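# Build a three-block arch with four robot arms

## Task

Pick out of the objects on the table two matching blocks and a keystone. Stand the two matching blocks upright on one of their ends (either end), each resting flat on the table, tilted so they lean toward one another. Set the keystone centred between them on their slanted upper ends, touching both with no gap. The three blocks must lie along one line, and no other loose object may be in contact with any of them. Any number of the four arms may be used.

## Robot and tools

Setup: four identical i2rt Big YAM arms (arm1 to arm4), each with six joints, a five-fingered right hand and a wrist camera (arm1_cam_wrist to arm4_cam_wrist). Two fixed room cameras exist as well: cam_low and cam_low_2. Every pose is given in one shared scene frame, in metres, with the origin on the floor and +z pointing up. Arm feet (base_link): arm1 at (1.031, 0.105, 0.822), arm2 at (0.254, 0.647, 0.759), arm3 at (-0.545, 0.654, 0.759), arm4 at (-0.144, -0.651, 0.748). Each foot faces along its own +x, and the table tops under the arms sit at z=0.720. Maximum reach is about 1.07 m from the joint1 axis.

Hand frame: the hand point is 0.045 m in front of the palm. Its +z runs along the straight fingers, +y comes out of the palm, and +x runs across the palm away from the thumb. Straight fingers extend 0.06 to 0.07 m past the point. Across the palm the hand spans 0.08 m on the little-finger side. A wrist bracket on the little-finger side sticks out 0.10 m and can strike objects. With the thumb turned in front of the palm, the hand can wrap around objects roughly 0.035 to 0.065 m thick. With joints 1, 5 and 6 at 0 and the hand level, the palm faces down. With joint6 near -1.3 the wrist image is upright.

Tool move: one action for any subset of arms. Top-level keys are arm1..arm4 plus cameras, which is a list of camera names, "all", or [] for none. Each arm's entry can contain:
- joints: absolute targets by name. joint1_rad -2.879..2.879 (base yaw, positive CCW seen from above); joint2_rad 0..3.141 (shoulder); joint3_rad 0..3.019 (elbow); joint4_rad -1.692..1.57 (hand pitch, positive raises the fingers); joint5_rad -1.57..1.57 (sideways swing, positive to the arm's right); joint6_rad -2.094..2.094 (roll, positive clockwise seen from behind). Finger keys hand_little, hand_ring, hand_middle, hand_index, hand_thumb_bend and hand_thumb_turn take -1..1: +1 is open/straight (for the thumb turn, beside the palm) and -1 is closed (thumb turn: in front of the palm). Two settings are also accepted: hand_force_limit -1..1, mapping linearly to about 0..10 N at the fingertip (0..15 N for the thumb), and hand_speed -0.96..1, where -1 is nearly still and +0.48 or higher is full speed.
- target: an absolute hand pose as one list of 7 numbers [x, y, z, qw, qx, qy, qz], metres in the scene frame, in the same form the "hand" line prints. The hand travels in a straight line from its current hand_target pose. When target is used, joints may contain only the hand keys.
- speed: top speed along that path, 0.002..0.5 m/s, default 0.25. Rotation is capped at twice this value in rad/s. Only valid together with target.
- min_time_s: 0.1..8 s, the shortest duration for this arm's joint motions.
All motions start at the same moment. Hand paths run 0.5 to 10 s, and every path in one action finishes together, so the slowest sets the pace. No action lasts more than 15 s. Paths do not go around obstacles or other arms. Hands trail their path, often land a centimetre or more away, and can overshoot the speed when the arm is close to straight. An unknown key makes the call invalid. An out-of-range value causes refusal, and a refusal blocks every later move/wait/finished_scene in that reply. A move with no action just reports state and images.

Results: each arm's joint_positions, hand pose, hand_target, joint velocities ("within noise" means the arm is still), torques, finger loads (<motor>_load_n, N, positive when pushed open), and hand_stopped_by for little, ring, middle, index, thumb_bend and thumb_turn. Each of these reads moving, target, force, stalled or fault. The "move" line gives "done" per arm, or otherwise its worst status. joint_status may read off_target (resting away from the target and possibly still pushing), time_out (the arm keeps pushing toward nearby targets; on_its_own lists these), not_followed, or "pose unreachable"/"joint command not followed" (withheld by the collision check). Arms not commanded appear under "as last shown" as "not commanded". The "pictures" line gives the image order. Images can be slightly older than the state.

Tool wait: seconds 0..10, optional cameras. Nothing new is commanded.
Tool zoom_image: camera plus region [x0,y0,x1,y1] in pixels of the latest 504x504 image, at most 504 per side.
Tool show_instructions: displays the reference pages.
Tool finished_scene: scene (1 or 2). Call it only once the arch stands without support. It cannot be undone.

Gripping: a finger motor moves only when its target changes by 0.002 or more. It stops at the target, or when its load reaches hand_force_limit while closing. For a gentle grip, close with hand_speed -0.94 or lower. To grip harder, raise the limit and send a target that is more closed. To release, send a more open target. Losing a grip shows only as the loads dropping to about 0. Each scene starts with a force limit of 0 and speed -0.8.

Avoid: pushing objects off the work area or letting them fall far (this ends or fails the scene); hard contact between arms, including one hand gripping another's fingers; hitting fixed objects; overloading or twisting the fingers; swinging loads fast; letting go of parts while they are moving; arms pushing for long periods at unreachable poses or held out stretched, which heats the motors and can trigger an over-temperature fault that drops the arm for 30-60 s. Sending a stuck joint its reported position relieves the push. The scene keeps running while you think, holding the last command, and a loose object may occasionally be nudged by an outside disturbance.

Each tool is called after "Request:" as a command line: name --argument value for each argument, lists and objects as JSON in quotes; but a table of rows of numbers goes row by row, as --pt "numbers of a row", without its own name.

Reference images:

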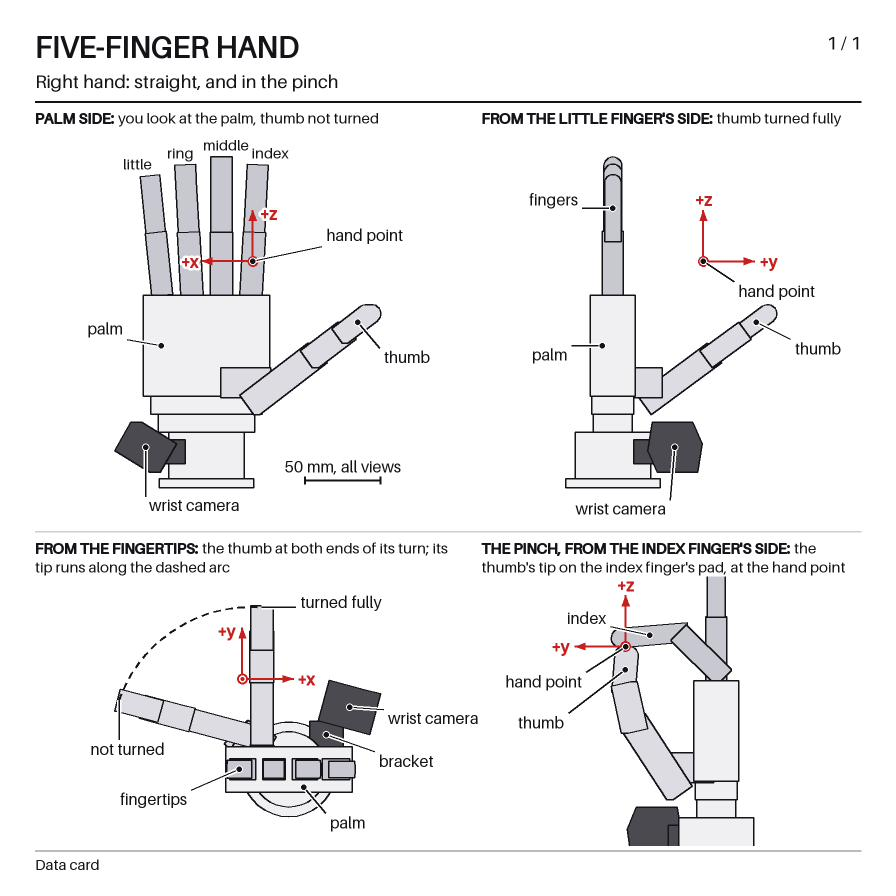

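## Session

Request:
move

Scene clock: 0.00 s.
Joint torques (N m): no reading
Motor temperatures (°C): arm1=[30 28 30 27 25 26] | arm2=[25 31 33 26 26 28] | arm3=[26 36 37 27 29 26] | arm4=[25 30 37 26 26 24]
Heat: arm1: hottest joint1_rad 30 °C; arm2: hottest joint3_rad 33 °C; arm3: hottest joint3_rad 37 °C; arm4: hottest joint3_rad 37 °C.
Joint velocities: within noise
arm1.joint_positions: joint1_rad=-0.219 joint2_rad=+0.646 joint3_rad=+1.380 joint4_rad=-1.396 joint5_rad=-0.274 joint6_rad=-1.253 hand_little=+1.000 hand_ring=+1.000 hand_middle=+1.000 hand_index=+1.000 hand_thumb_turn=+1.000 hand_thumb_bend=+1.000 hand_force_limit=+0.000 hand_speed=-0.800
arm1.joint_status: not commanded
arm1.hand_stopped_by: target,target,target,target,target,target
arm1.little_load_n: 0.0
arm1.ring_load_n: 0.0
arm1.middle_load_n: 0.0
arm1.index_load_n: 0.0
arm1.thumb_bend_load_n: 0.0
arm1.thumb_turn_load_n: 0.0
arm1.hand: x=+0.8057 y=+0.0883 z=+1.2860 quat_wxyz=(+0.409, -0.061, -0.888, +0.199) (m; scene frame)
arm1.hand_target: x=+0.8063 y=+0.0883 z=+1.2976 quat_wxyz=(+0.421, -0.058, -0.882, +0.201) (m; scene frame)
arm1.hand_status: not commanded
arm2.joint_positions: joint1_rad=-0.522 joint2_rad=+0.643 joint3_rad=+1.469 joint4_rad=-1.256 joint5_rad=+0.049 joint6_rad=-1.440 hand_little=+1.000 hand_ring=+1.000 hand_middle=+1.000 hand_index=+1.000 hand_thumb_turn=+1.000 hand_thumb_bend=+1.000 hand_force_limit=+0.000 hand_speed=-0.800
arm2.joint_status: not commanded
arm2.hand_stopped_by: target,target,target,target,target,target
arm2.little_load_n: 0.0
arm2.ring_load_n: 0.0
arm2.middle_load_n: 0.0
arm2.index_load_n: 0.0
arm2.thumb_bend_load_n: 0.0
arm2.thumb_turn_load_n: 0.0
arm2.hand: x=+0.1005 y=+0.4423 z=+1.3039 quat_wxyz=(+0.441, +0.409, -0.739, +0.304) (m; scene frame)
arm2.hand_target: x=+0.1015 y=+0.4444 z=+1.3143 quat_wxyz=(+0.449, +0.405, -0.733, +0.311) (m; scene frame)
arm2.hand_status: not commanded
arm3.joint_positions: joint1_rad=-0.711 joint2_rad=+0.595 joint3_rad=+1.355 joint4_rad=-1.379 joint5_rad=-0.198 joint6_rad=-0.888 hand_little=+1.000 hand_ring=+1.000 hand_middle=+1.000 hand_index=+1.000 hand_thumb_turn=+1.000 hand_thumb_bend=+1.000 hand_force_limit=+0.000 hand_speed=-0.800
arm3.joint_status: not commanded
arm3.hand_stopped_by: target,target,target,target,target,target
arm3.little_load_n: 0.0
arm3.ring_load_n: 0.0
arm3.middle_load_n: 0.0
arm3.index_load_n: 0.0
arm3.thumb_bend_load_n: 0.0
arm3.thumb_turn_load_n: 0.0
arm3.hand: x=-0.6379 y=+0.4728 z=+1.2159 quat_wxyz=(+0.242, +0.194, -0.863, +0.399) (m; scene frame)
arm3.hand_target: x=-0.6375 y=+0.4731 z=+1.2267 quat_wxyz=(+0.250, +0.194, -0.857, +0.408) (m; scene frame)
arm3.hand_status: not commanded
arm4.joint_positions: joint1_rad=-0.299 joint2_rad=+0.600 joint3_rad=+1.410 joint4_rad=-1.384 joint5_rad=-0.170 joint6_rad=-1.380 hand_little=+1.000 hand_ring=+1.000 hand_middle=+1.000 hand_index=+1.000 hand_thumb_turn=+1.000 hand_thumb_bend=+1.000 hand_force_limit=+0.000 hand_speed=-0.800
arm4.joint_status: not commanded
arm4.hand_stopped_by: target,target,target,target,target,target
arm4.little_load_n: 0.0
arm4.ring_load_n: 0.0
arm4.middle_load_n: 0.0
arm4.index_load_n: 0.0
arm4.thumb_bend_load_n: 0.0
arm4.thumb_turn_load_n: 0.0
arm4.hand: x=-0.0679 y=-0.4442 z=+1.2412 quat_wxyz=(-0.378, +0.721, +0.497, +0.299) (m; scene frame)
arm4.hand_target: x=-0.0683 y=-0.4457 z=+1.2510 quat_wxyz=(-0.385, +0.716, +0.495, +0.306) (m; scene frame)
arm4.hand_status: not commanded
pictures: arm1_cam_wrist, arm2_cam_wrist, arm3_cam_wrist, arm4_cam_wrist, cam_low, cam_low_2

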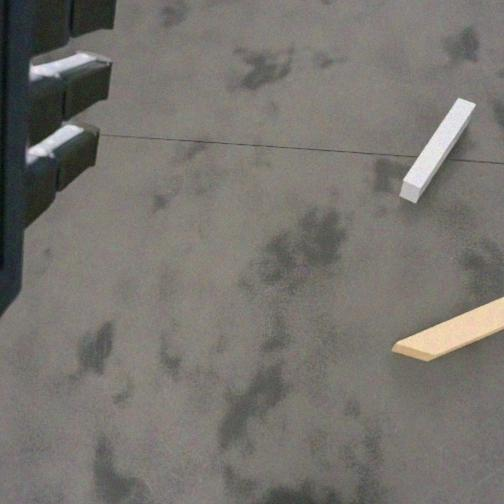

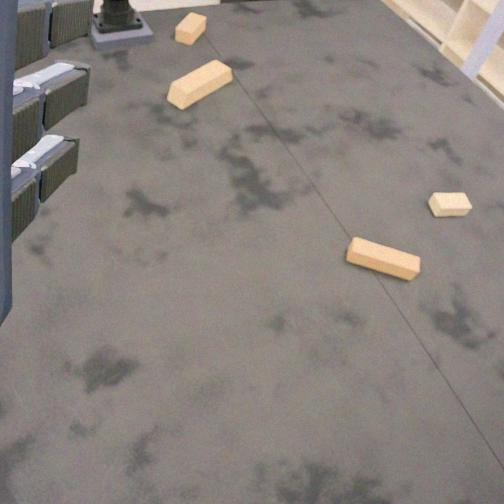

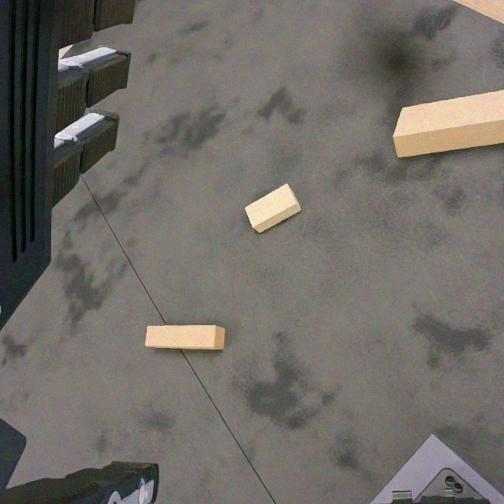

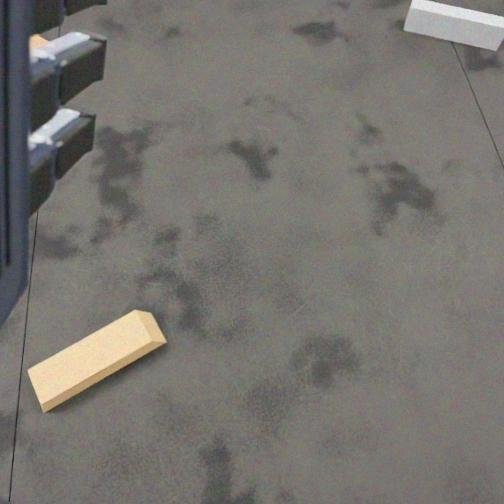

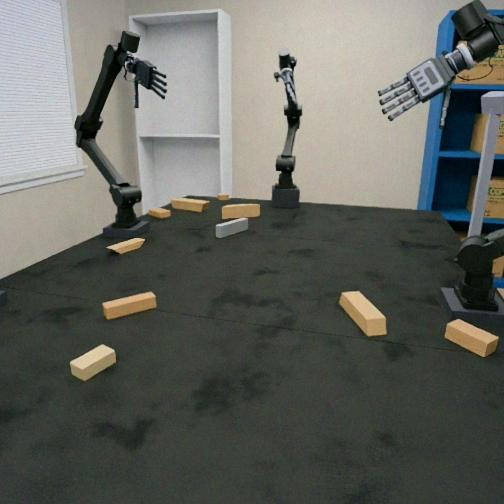

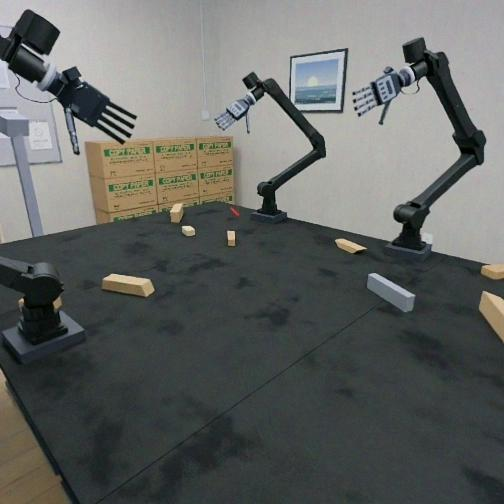

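Request:
zoom_image --camera "cam_low" --region '[60, 180, 280, 400]'

Request:
zoom_image --camera "cam_low" --region '[310, 260, 504, 400]'

Request:
zoom_image --camera "cam_low_2" --region '[80, 190, 280, 320]'

Request:
zoom_image --camera "cam_low_2" --region '[310, 210, 504, 360]'

Request:
zoom_image --camera "arm2_cam_wrist" --region '[80, 0, 504, 300]'

Request:
zoom_image --camera "arm3_cam_wrist" --region '[120, 0, 504, 370]'

Request:
zoom_image --camera "arm4_cam_wrist" --region '[0, 280, 220, 440]'

Request:
zoom_image --camera "arm1_cam_wrist" --region '[350, 80, 504, 400]'

Scaled by 2.291 from the camera's 504x504 image, which has a finer 720x720 frame.

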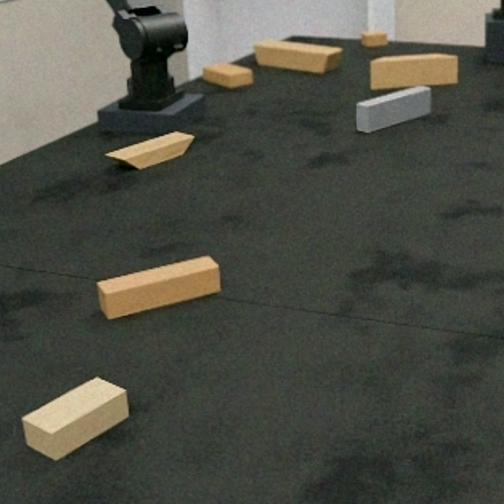

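Scaled by 2.598 from the camera's 504x504 image, which has a finer 720x720 frame.

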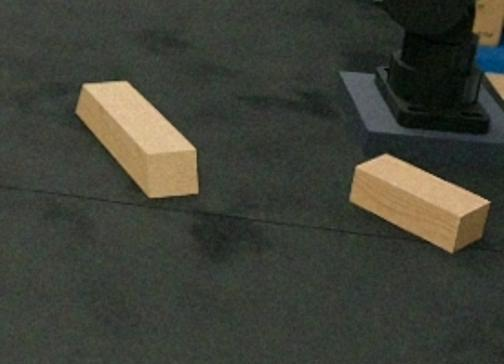

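Scaled by 2.520 from the camera's 504x504 image, which has a finer 720x720 frame.

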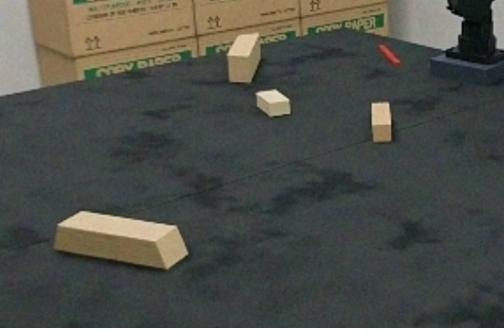

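Scaled by 2.598 from the camera's 504x504 image, which has a finer 720x720 frame.

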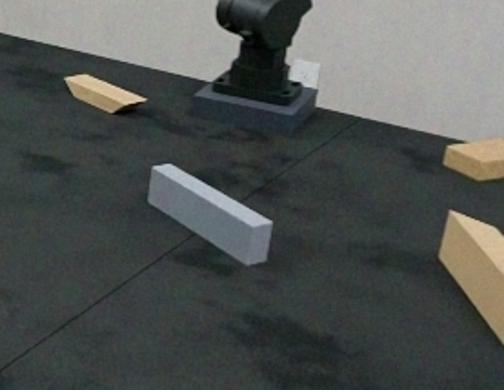

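Scaled by 1.189 from the camera's 504x504 image, which has a finer 720x720 frame.

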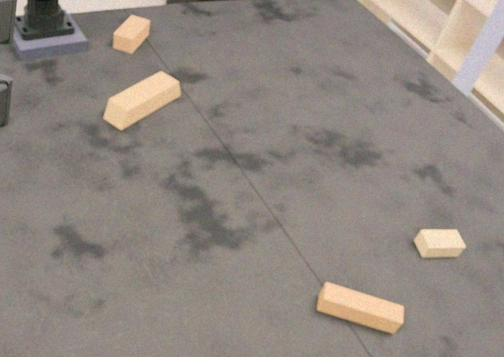

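Scaled by 1.312 from the camera's 504x504 image, which has a finer 720x720 frame.

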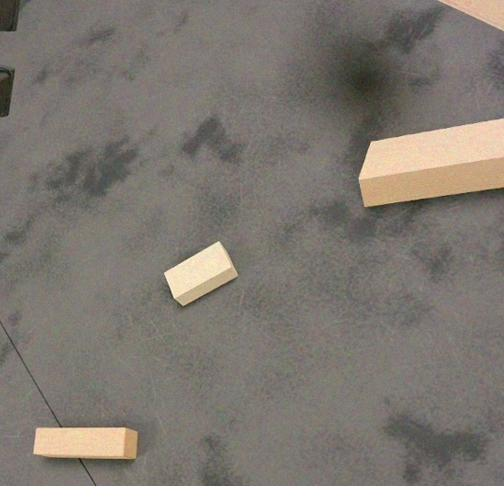

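Scaled by 2.291 from the camera's 504x504 image, which has a finer 720x720 frame.

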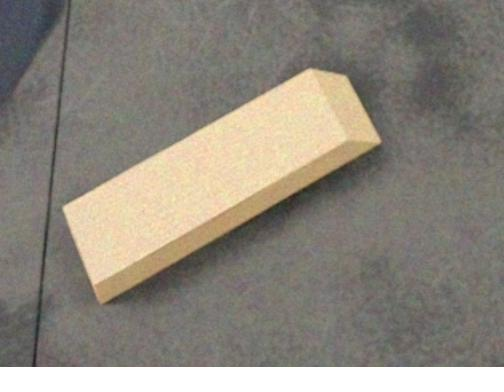

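Scaled by 1.575 from the camera's 504x504 image, which has a finer 720x720 frame.

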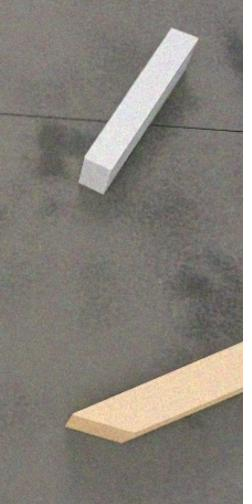

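Request:
move --arm1 '{"joints": {"joint1_rad": -0.039, "joint2_rad": 0.894, "joint3_rad": 1.378, "joint4_rad": -0.594, "joint5_rad": 0.102, "joint6_rad": -1.312}, "min_time_s": 3}' --cameras '["all"]'

Scene clock: 49.20 s.
Joint torques (N m): arm1=[0.5 -3.66 9.2 2.82 0.02 -0.27] | arm2=[1.9 1.38 10.33 2.11 0.14 -0.04] | arm3=[1.08 2.96 10.7 2.03 -0.12 0.05] | arm4=[-2.32 1.14 10.7 1.65 -0.08 -0.11]
Motor temperatures (°C): arm1=[30 28 32 27 25 26] | arm2=[25 31 37 26 26 28] | arm3=[25 35 40 27 29 26] | arm4=[25 30 39 26 26 24]
Heat: arm1: hottest joint3_rad 32 °C; arm2: hottest joint3_rad 37 °C; arm3: hottest joint3_rad 40 °C; arm4: hottest joint3_rad 39 °C.
move: arm1 done
Joint velocities: within noise
arm1.joint_positions: joint1_rad=-0.050 joint2_rad=+0.883 joint3_rad=+1.380 joint4_rad=-0.611 joint5_rad=+0.100 joint6_rad=-1.297 hand_little=+1.000 hand_ring=+1.000 hand_middle=+1.000 hand_index=+1.000 hand_thumb_turn=+1.000 hand_thumb_bend=+1.000 hand_force_limit=+0.000 hand_speed=-0.800
arm1.joint_status: all done
arm1.hand_stopped_by: target,target,target,target,target,target
arm1.little_load_n: 0.0
arm1.ring_load_n: 0.0
arm1.middle_load_n: -0.5
arm1.index_load_n: 0.0
arm1.thumb_bend_load_n: 0.0
arm1.thumb_turn_load_n: 0.0
arm1.hand: x=+0.6066 y=+0.0828 z=+1.3986 quat_wxyz=(+0.658, -0.055, -0.741, +0.124) (m; scene frame)
arm1.hand_target: x=+0.6006 y=+0.0775 z=+1.3980 quat_wxyz=(+0.659, -0.046, -0.740, +0.123) (m; scene frame)
arm1.hand_status: not commanded
arm2, arm3, arm4: as last shown
arm3.thumb_turn_load_n: -0.5
arm4.ring_load_n: -0.5
pictures: arm1_cam_wrist, arm2_cam_wrist, arm3_cam_wrist, arm4_cam_wrist, cam_low, cam_low_2

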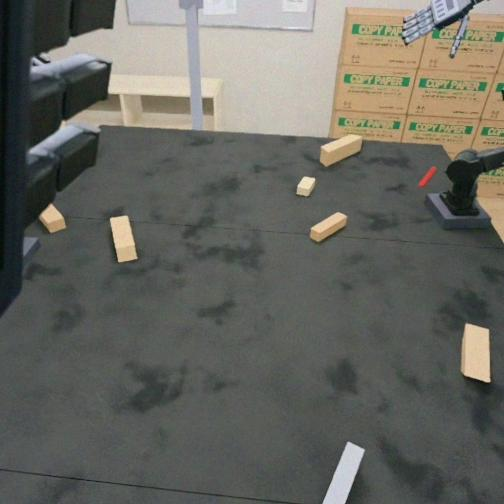

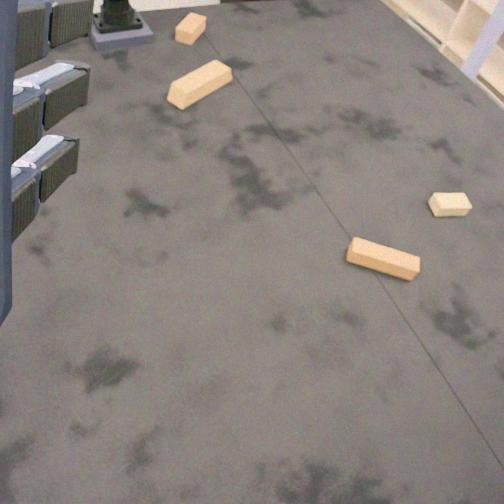

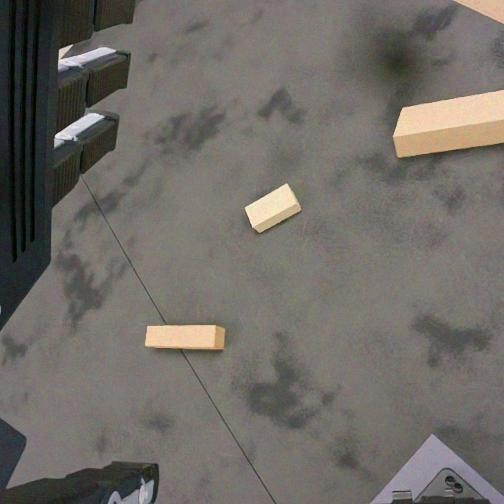

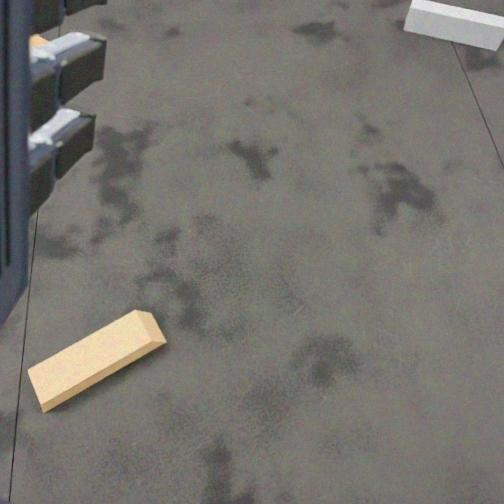

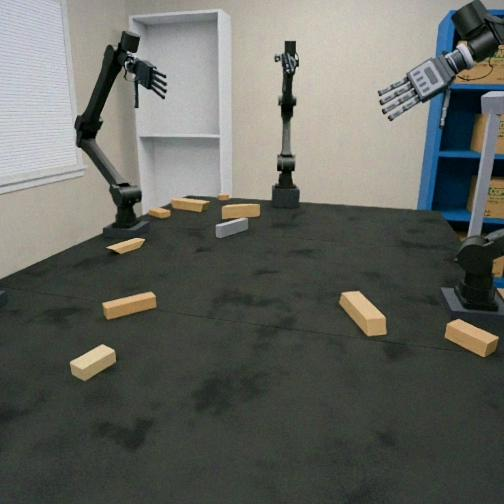

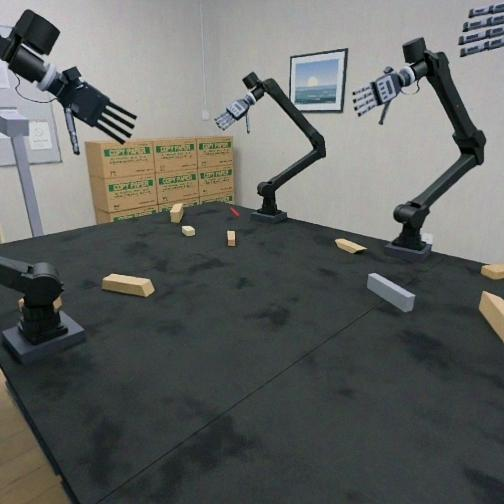

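Request:
zoom_image --camera "arm1_cam_wrist" --region '[290, 120, 450, 280]'

Request:
zoom_image --camera "cam_low" --region '[90, 180, 290, 380]'

Request:
zoom_image --camera "cam_low" --region '[320, 250, 504, 434]'

Request:
zoom_image --camera "cam_low_2" --region '[304, 200, 504, 400]'

Request:
zoom_image --camera "cam_low_2" --region '[90, 180, 290, 380]'

Scaled by 3.150 from the camera's 504x504 image, which has a finer 720x720 frame.

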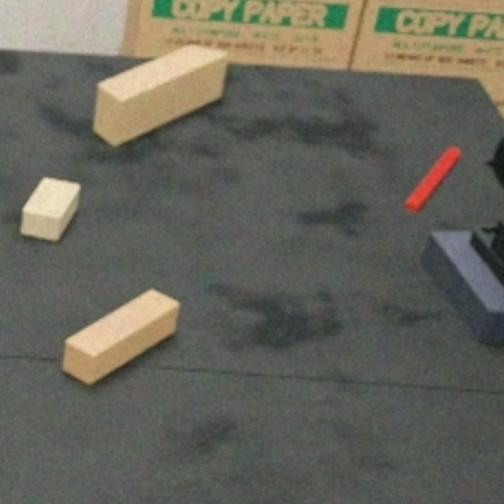

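Scaled by 2.520 from the camera's 504x504 image, which has a finer 720x720 frame.

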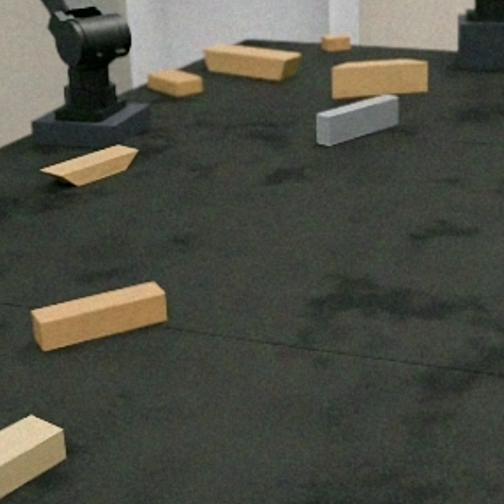

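Scaled by 2.739 from the camera's 504x504 image, which has a finer 720x720 frame.

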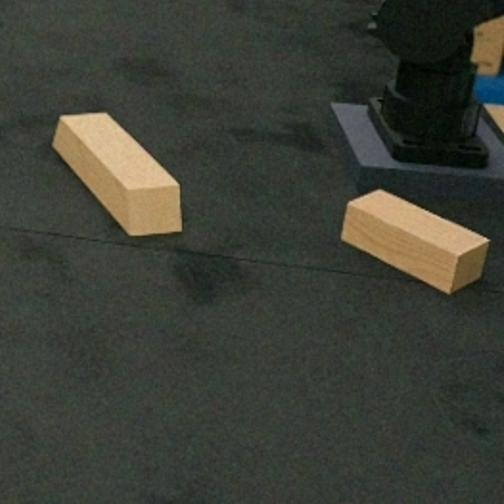

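Scaled by 2.520 from the camera's 504x504 image, which has a finer 720x720 frame.

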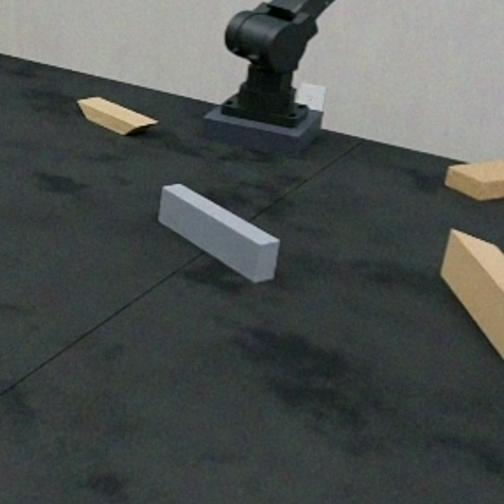

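Scaled by 2.520 from the camera's 504x504 image, which has a finer 720x720 frame.

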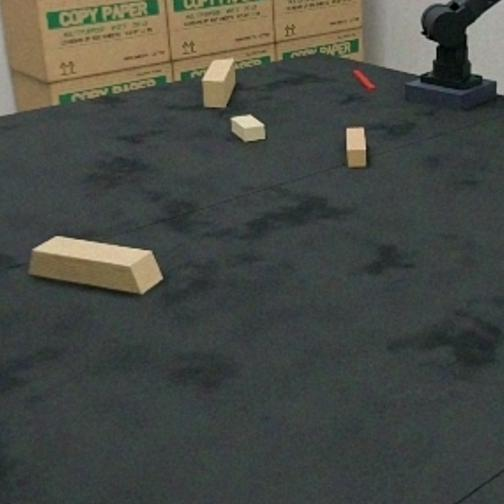

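Request:
move --cameras '[]'

Scene clock: 101.07 s.
Joint torques (N m): arm1=[0.5 -3.6 9.18 2.82 0.02 -0.26] | arm2=[1.55 1.55 10.3 2.07 0.1 -0.03] | arm3=[1.49 3.02 10.61 1.96 -0.1 0.03] | arm4=[-2.32 1.2 10.71 1.65 -0.08 -0.11]
Motor temperatures (°C): arm1=[30 28 33 28 25 26] | arm2=[25 30 38 26 26 28] | arm3=[25 35 41 27 29 26] | arm4=[25 30 40 26 26 24]
Heat: arm1: hottest joint3_rad 33 °C; arm2: hottest joint3_rad 38 °C; arm3: hottest joint3_rad 41 °C; arm4: hottest joint3_rad 40 °C.
Joint velocities: within noise
arm1.joint_positions: joint1_rad=-0.050 joint2_rad=+0.883 joint3_rad=+1.380 joint4_rad=-0.611 joint5_rad=+0.100 joint6_rad=-1.297 hand_little=+1.000 hand_ring=+1.000 hand_middle=+1.000 hand_index=+1.000 hand_thumb_turn=+1.000 hand_thumb_bend=+1.000 hand_force_limit=+0.000 hand_speed=-0.800
arm1.joint_status: all done
arm1.hand_stopped_by: target,target,target,target,target,target
arm1.little_load_n: 0.0
arm1.ring_load_n: 0.0
arm1.middle_load_n: 0.0
arm1.index_load_n: 0.0
arm1.thumb_bend_load_n: 0.0
arm1.thumb_turn_load_n: 0.0
arm1.hand: x=+0.6066 y=+0.0828 z=+1.3986 quat_wxyz=(+0.658, -0.055, -0.741, +0.124) (m; scene frame)
arm1.hand_target: x=+0.6006 y=+0.0775 z=+1.3980 quat_wxyz=(+0.659, -0.046, -0.740, +0.123) (m; scene frame)
arm1.hand_status: not commanded
arm2.joint_positions: joint1_rad=-0.522 joint2_rad=+0.643 joint3_rad=+1.469 joint4_rad=-1.256 joint5_rad=+0.049 joint6_rad=-1.440 hand_little=+1.000 hand_ring=+1.000 hand_middle=+1.000 hand_index=+1.000 hand_thumb_turn=+1.000 hand_thumb_bend=+1.000 hand_force_limit=+0.000 hand_speed=-0.800
arm2.joint_status: not commanded
arm2.hand_stopped_by: target,target,target,target,target,target
arm2.little_load_n: 0.0
arm2.ring_load_n: 0.0
arm2.middle_load_n: 0.0
arm2.index_load_n: 0.0
arm2.thumb_bend_load_n: 0.0
arm2.thumb_turn_load_n: 0.0
arm2.hand: x=+0.1005 y=+0.4423 z=+1.3039 quat_wxyz=(+0.441, +0.409, -0.739, +0.304) (m; scene frame)
arm2.hand_target: x=+0.1015 y=+0.4444 z=+1.3143 quat_wxyz=(+0.449, +0.405, -0.733, +0.311) (m; scene frame)
arm2.hand_status: not commanded
arm3.joint_positions: joint1_rad=-0.711 joint2_rad=+0.595 joint3_rad=+1.355 joint4_rad=-1.379 joint5_rad=-0.198 joint6_rad=-0.888 hand_little=+1.000 hand_ring=+1.000 hand_middle=+1.000 hand_index=+1.000 hand_thumb_turn=+1.000 hand_thumb_bend=+1.000 hand_force_limit=+0.000 hand_speed=-0.800
arm3.joint_status: not commanded
arm3.hand_stopped_by: target,target,target,target,target,target
arm3.little_load_n: 0.0
arm3.ring_load_n: 0.0
arm3.middle_load_n: 0.0
arm3.index_load_n: 0.0
arm3.thumb_bend_load_n: 0.0
arm3.thumb_turn_load_n: 0.0
arm3.hand: x=-0.6379 y=+0.4728 z=+1.2159 quat_wxyz=(+0.242, +0.194, -0.863, +0.399) (m; scene frame)
arm3.hand_target: x=-0.6375 y=+0.4731 z=+1.2267 quat_wxyz=(+0.250, +0.194, -0.857, +0.408) (m; scene frame)
arm3.hand_status: not commanded
arm4.joint_positions: joint1_rad=-0.299 joint2_rad=+0.600 joint3_rad=+1.410 joint4_rad=-1.384 joint5_rad=-0.170 joint6_rad=-1.380 hand_little=+1.000 hand_ring=+1.000 hand_middle=+1.000 hand_index=+1.000 hand_thumb_turn=+1.000 hand_thumb_bend=+1.000 hand_force_limit=+0.000 hand_speed=-0.800
arm4.joint_status: not commanded
arm4.hand_stopped_by: target,target,target,target,target,target
arm4.little_load_n: 0.0
arm4.ring_load_n: 0.0
arm4.middle_load_n: 0.0
arm4.index_load_n: 0.0
arm4.thumb_bend_load_n: 0.0
arm4.thumb_turn_load_n: 0.0
arm4.hand: x=-0.0679 y=-0.4442 z=+1.2412 quat_wxyz=(-0.378, +0.721, +0.497, +0.299) (m; scene frame)
arm4.hand_target: x=-0.0683 y=-0.4457 z=+1.2510 quat_wxyz=(-0.385, +0.716, +0.495, +0.306) (m; scene frame)
arm4.hand_status: not commanded
pictures: none
No camera images: "cameras" was empty.

Request:
move --arm2 '{"joints": {"joint1_rad": 1.4}, "min_time_s": 3}' --arm3 '{"joints": {"joint1_rad": -1.1}, "min_time_s": 3}' --arm4 '{"joints": {"joint1_rad": 0.6}, "min_time_s": 3}' --cameras '["arm2_cam_wrist", "arm3_cam_wrist", "arm4_cam_wrist"]'

Scene clock: 109.30 s.
Joint torques (N m): arm1=[0.5 -3.6 9.18 2.82 0.02 -0.26] | arm2=[2.26 1.08 10.28 1.98 0.12 -0.05] | arm3=[0.32 3.02 10.51 2 -0.09 0.04] | arm4=[-1.14 1.14 10.71 1.62 -0.08 -0.1]
Motor temperatures (°C): arm1=[30 28 33 28 25 26] | arm2=[25 30 38 26 26 28] | arm3=[25 35 41 27 29 26] | arm4=[25 30 40 26 26 24]
Heat: arm1: hottest joint3_rad 33 °C; arm2: hottest joint3_rad 38 °C; arm3: hottest joint3_rad 41 °C; arm4: hottest joint3_rad 40 °C.
move: arm2 done; arm3 done; arm4 done
Joint velocities: within noise
arm1: as last shown
arm2.joint_positions: joint1_rad=+1.392 joint2_rad=+0.643 joint3_rad=+1.469 joint4_rad=-1.256 joint5_rad=+0.049 joint6_rad=-1.440 hand_little=+1.000 hand_ring=+1.000 hand_middle=+1.000 hand_index=+1.000 hand_thumb_turn=+1.000 hand_thumb_bend=+1.000 hand_force_limit=+0.000 hand_speed=-0.800
arm2.joint_status: all done
arm2.hand_stopped_by: target,target,target,target,target,target
arm2.little_load_n: 0.0
arm2.ring_load_n: 0.0
arm2.middle_load_n: 0.0
arm2.index_load_n: 0.0
arm2.thumb_bend_load_n: 0.0
arm2.thumb_turn_load_n: 0.0
arm2.hand: x=+0.4958 y=+0.5608 z=+1.3039 quat_wxyz=(-0.004, +0.838, -0.097, +0.538) (m; scene frame)
arm2.hand_target: x=+0.4941 y=+0.5627 z=+1.3142 quat_wxyz=(-0.006, +0.831, -0.093, +0.548) (m; scene frame)
arm2.hand_status: not commanded
arm3.joint_positions: joint1_rad=-1.088 joint2_rad=+0.595 joint3_rad=+1.355 joint4_rad=-1.379 joint5_rad=-0.198 joint6_rad=-0.888 hand_little=+1.000 hand_ring=+1.000 hand_middle=+1.000 hand_index=+1.000 hand_thumb_turn=+1.000 hand_thumb_bend=+1.000 hand_force_limit=+0.000 hand_speed=-0.800
arm3.joint_status: all done
arm3.hand_stopped_by: target,target,target,target,target,target
arm3.little_load_n: 0.0
arm3.ring_load_n: 0.0
arm3.middle_load_n: 0.0
arm3.index_load_n: 0.0
arm3.thumb_bend_load_n: 0.0
arm3.thumb_turn_load_n: 0.0
arm3.hand: x=-0.6977 y=+0.5222 z=+1.2167 quat_wxyz=(+0.313, +0.028, -0.883, +0.349) (m; scene frame)
arm3.hand_target: x=-0.6988 y=+0.5244 z=+1.2275 quat_wxyz=(+0.324, +0.024, -0.877, +0.354) (m; scene frame)
arm3.hand_status: not commanded
arm4.joint_positions: joint1_rad=+0.585 joint2_rad=+0.600 joint3_rad=+1.410 joint4_rad=-1.384 joint5_rad=-0.170 joint6_rad=-1.380 hand_little=+1.000 hand_ring=+1.000 hand_middle=+1.000 hand_index=+1.000 hand_thumb_turn=+1.000 hand_thumb_bend=+1.000 hand_force_limit=+0.000 hand_speed=-0.800
arm4.joint_status: all done
arm4.hand_stopped_by: target,target,target,target,target,target
arm4.little_load_n: 0.0
arm4.ring_load_n: 0.0
arm4.middle_load_n: 0.0
arm4.index_load_n: 0.0
arm4.thumb_bend_load_n: 0.0
arm4.thumb_turn_load_n: 0.0
arm4.hand: x=-0.2550 y=-0.4602 z=+1.2411 quat_wxyz=(-0.470, +0.440, +0.758, +0.108) (m; scene frame)
arm4.hand_target: x=-0.2571 y=-0.4631 z=+1.2509 quat_wxyz=(-0.480, +0.430, +0.757, +0.108) (m; scene frame)
arm4.hand_status: not commanded
pictures: arm2_cam_wrist, arm3_cam_wrist, arm4_cam_wrist

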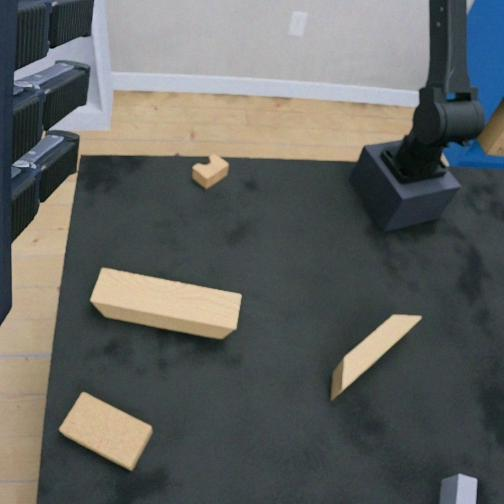

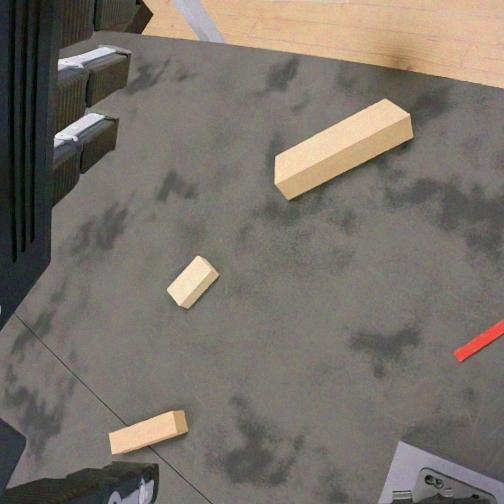

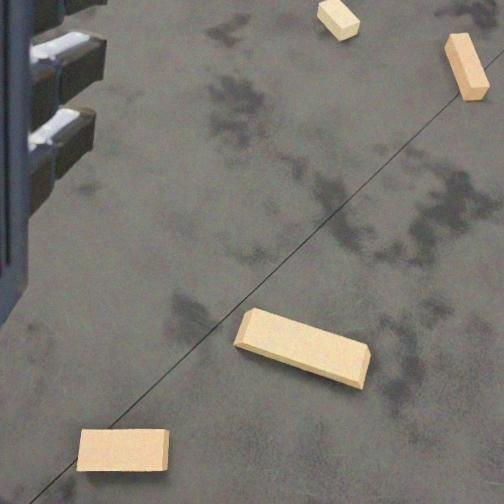

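Request:
zoom_image --camera "arm2_cam_wrist" --region '[50, 250, 250, 450]'

Request:
zoom_image --camera "arm2_cam_wrist" --region '[300, 280, 460, 440]'

Request:
zoom_image --camera "arm3_cam_wrist" --region '[250, 80, 430, 260]'

Request:
zoom_image --camera "arm4_cam_wrist" --region '[60, 290, 380, 490]'

Request:
zoom_image --camera "arm2_cam_wrist" --region '[170, 130, 250, 210]'

Request:
zoom_image --camera "arm3_cam_wrist" --region '[100, 240, 280, 470]'

Scaled by 2.520 from the camera's 504x504 image, which has a finer 720x720 frame.

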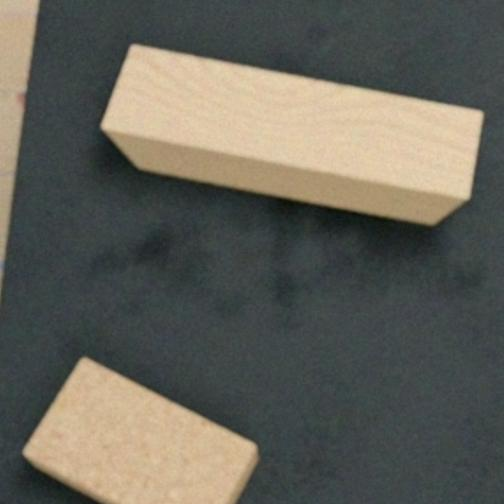

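Scaled by 3.150 from the camera's 504x504 image, which has a finer 720x720 frame.

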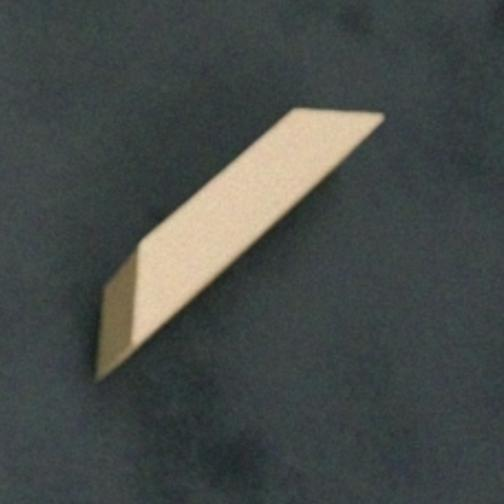

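Scaled by 2.800 from the camera's 504x504 image, which has a finer 720x720 frame.

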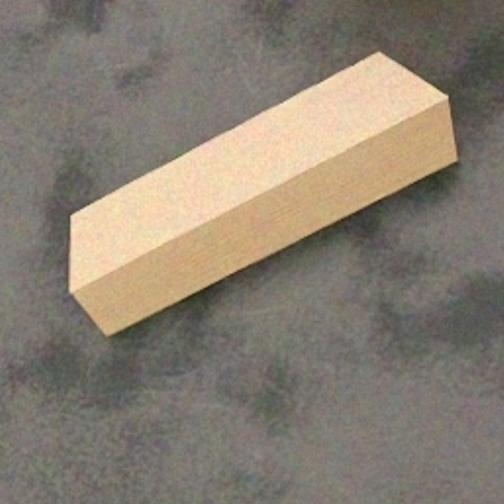

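Scaled by 1.575 from the camera's 504x504 image, which has a finer 720x720 frame.

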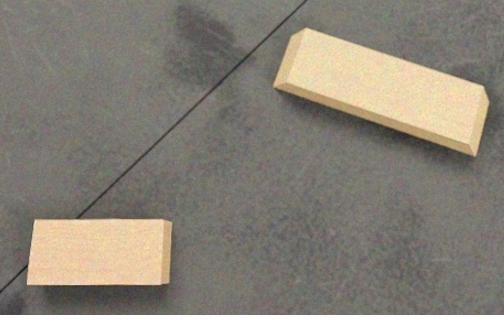

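Scaled by 6.300 from the camera's 504x504 image, which has a finer 720x720 frame.

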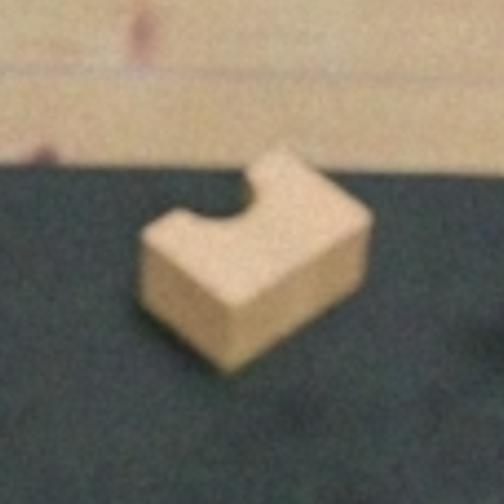

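Scaled by 2.191 from the camera's 504x504 image, which has a finer 720x720 frame.

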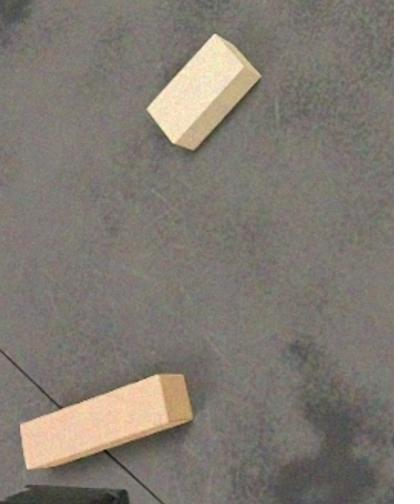

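Request:
zoom_image --camera "arm2_cam_wrist" --region '[60, 380, 170, 490]'

Request:
move --arm2 '{"joints": {"joint1_rad": -0.9}, "min_time_s": 4}' --cameras '["arm2_cam_wrist", "arm1_cam_wrist", "cam_low_2"]'

Request:
zoom_image --camera "arm1_cam_wrist" --region '[434, 310, 504, 400]'

Request:
zoom_image --camera "cam_low_2" --region '[310, 220, 390, 280]'

Scaled by 4.582 from the camera's 504x504 image, which has a finer 720x720 frame.

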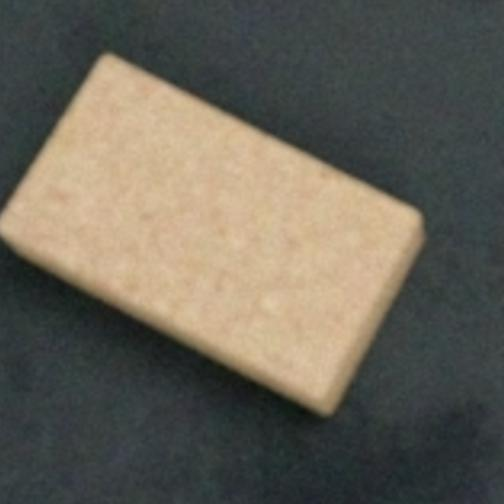

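Scene clock: 146.73 s.
Joint torques (N m): arm1=[0.5 -3.66 9.18 2.82 0.02 -0.26] | arm2=[0.38 1.49 10.4 2.04 0.11 -0.02] | arm3=[0.26 2.96 10.59 2 -0.12 0.06] | arm4=[-1.2 1.14 10.71 1.63 -0.09 -0.1]
Motor temperatures (°C): arm1=[30 28 33 28 25 26] | arm2=[25 30 39 26 26 28] | arm3=[25 34 41 27 29 26] | arm4=[25 30 41 26 26 24]
Heat: arm1: hottest joint3_rad 33 °C; arm2: hottest joint3_rad 39 °C; arm3: hottest joint3_rad 41 °C; arm4: hottest joint3_rad 41 °C.
move: arm2 done
Joint velocities: within noise
arm1, arm3, arm4: as last shown
arm2.joint_positions: joint1_rad=-0.892 joint2_rad=+0.643 joint3_rad=+1.469 joint4_rad=-1.256 joint5_rad=+0.049 joint6_rad=-1.440 hand_little=+1.000 hand_ring=+1.000 hand_middle=+1.000 hand_index=+1.000 hand_thumb_turn=+1.000 hand_thumb_bend=+1.000 hand_force_limit=+0.000 hand_speed=-0.800
arm2.joint_status: all done
arm2.hand_stopped_by: target,target,target,target,target,target
arm2.little_load_n: 0.0
arm2.ring_load_n: 0.0
arm2.middle_load_n: 0.0
arm2.index_load_n: 0.0
arm2.thumb_bend_load_n: 0.0
arm2.thumb_turn_load_n: 0.0
arm2.hand: x=+0.0392 y=+0.5122 z=+1.3050 quat_wxyz=(+0.492, +0.266, -0.800, +0.218) (m; scene frame)
arm2.hand_target: x=+0.0399 y=+0.5156 z=+1.3154 quat_wxyz=(+0.501, +0.261, -0.795, +0.220) (m; scene frame)
arm2.hand_status: not commanded
pictures: arm1_cam_wrist, arm2_cam_wrist, cam_low_2

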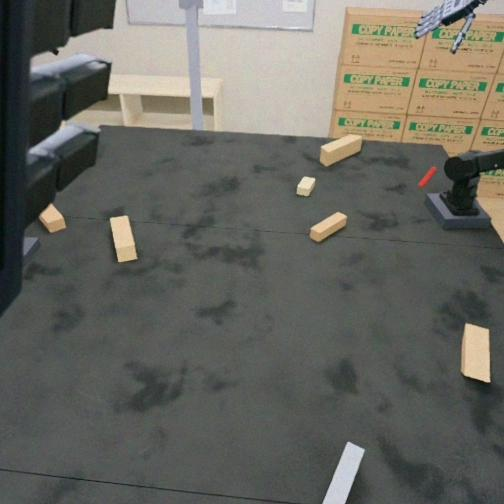

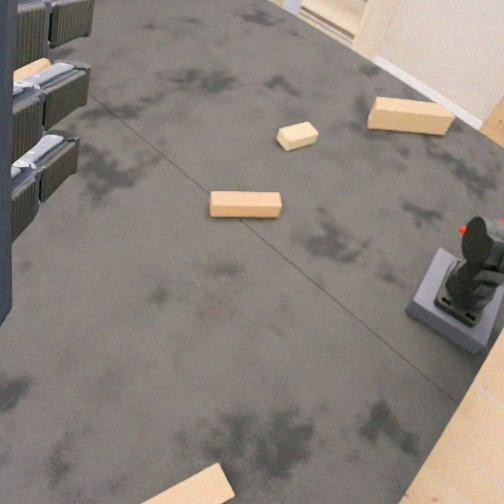

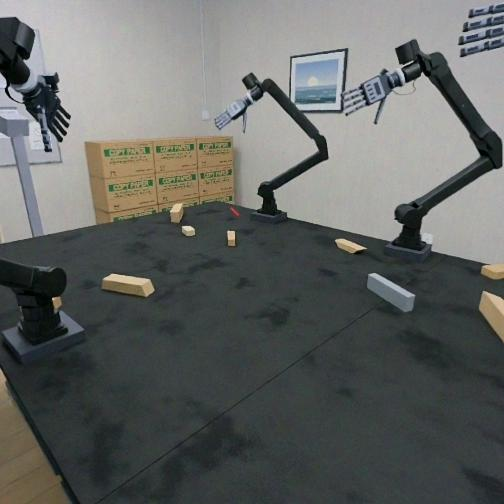

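Scaled by 5.600 from the camera's 504x504 image, which has a finer 720x720 frame.

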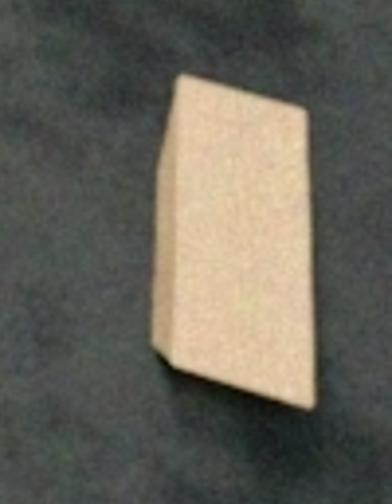

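Scaled by 6.300 from the camera's 504x504 image, which has a finer 720x720 frame.

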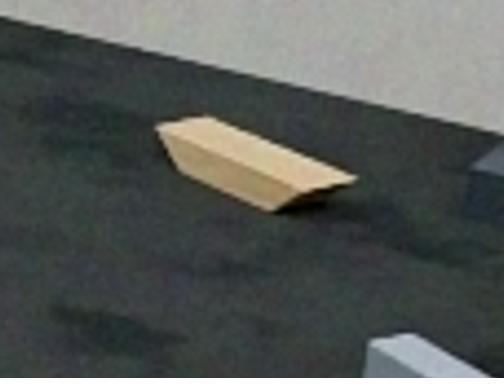

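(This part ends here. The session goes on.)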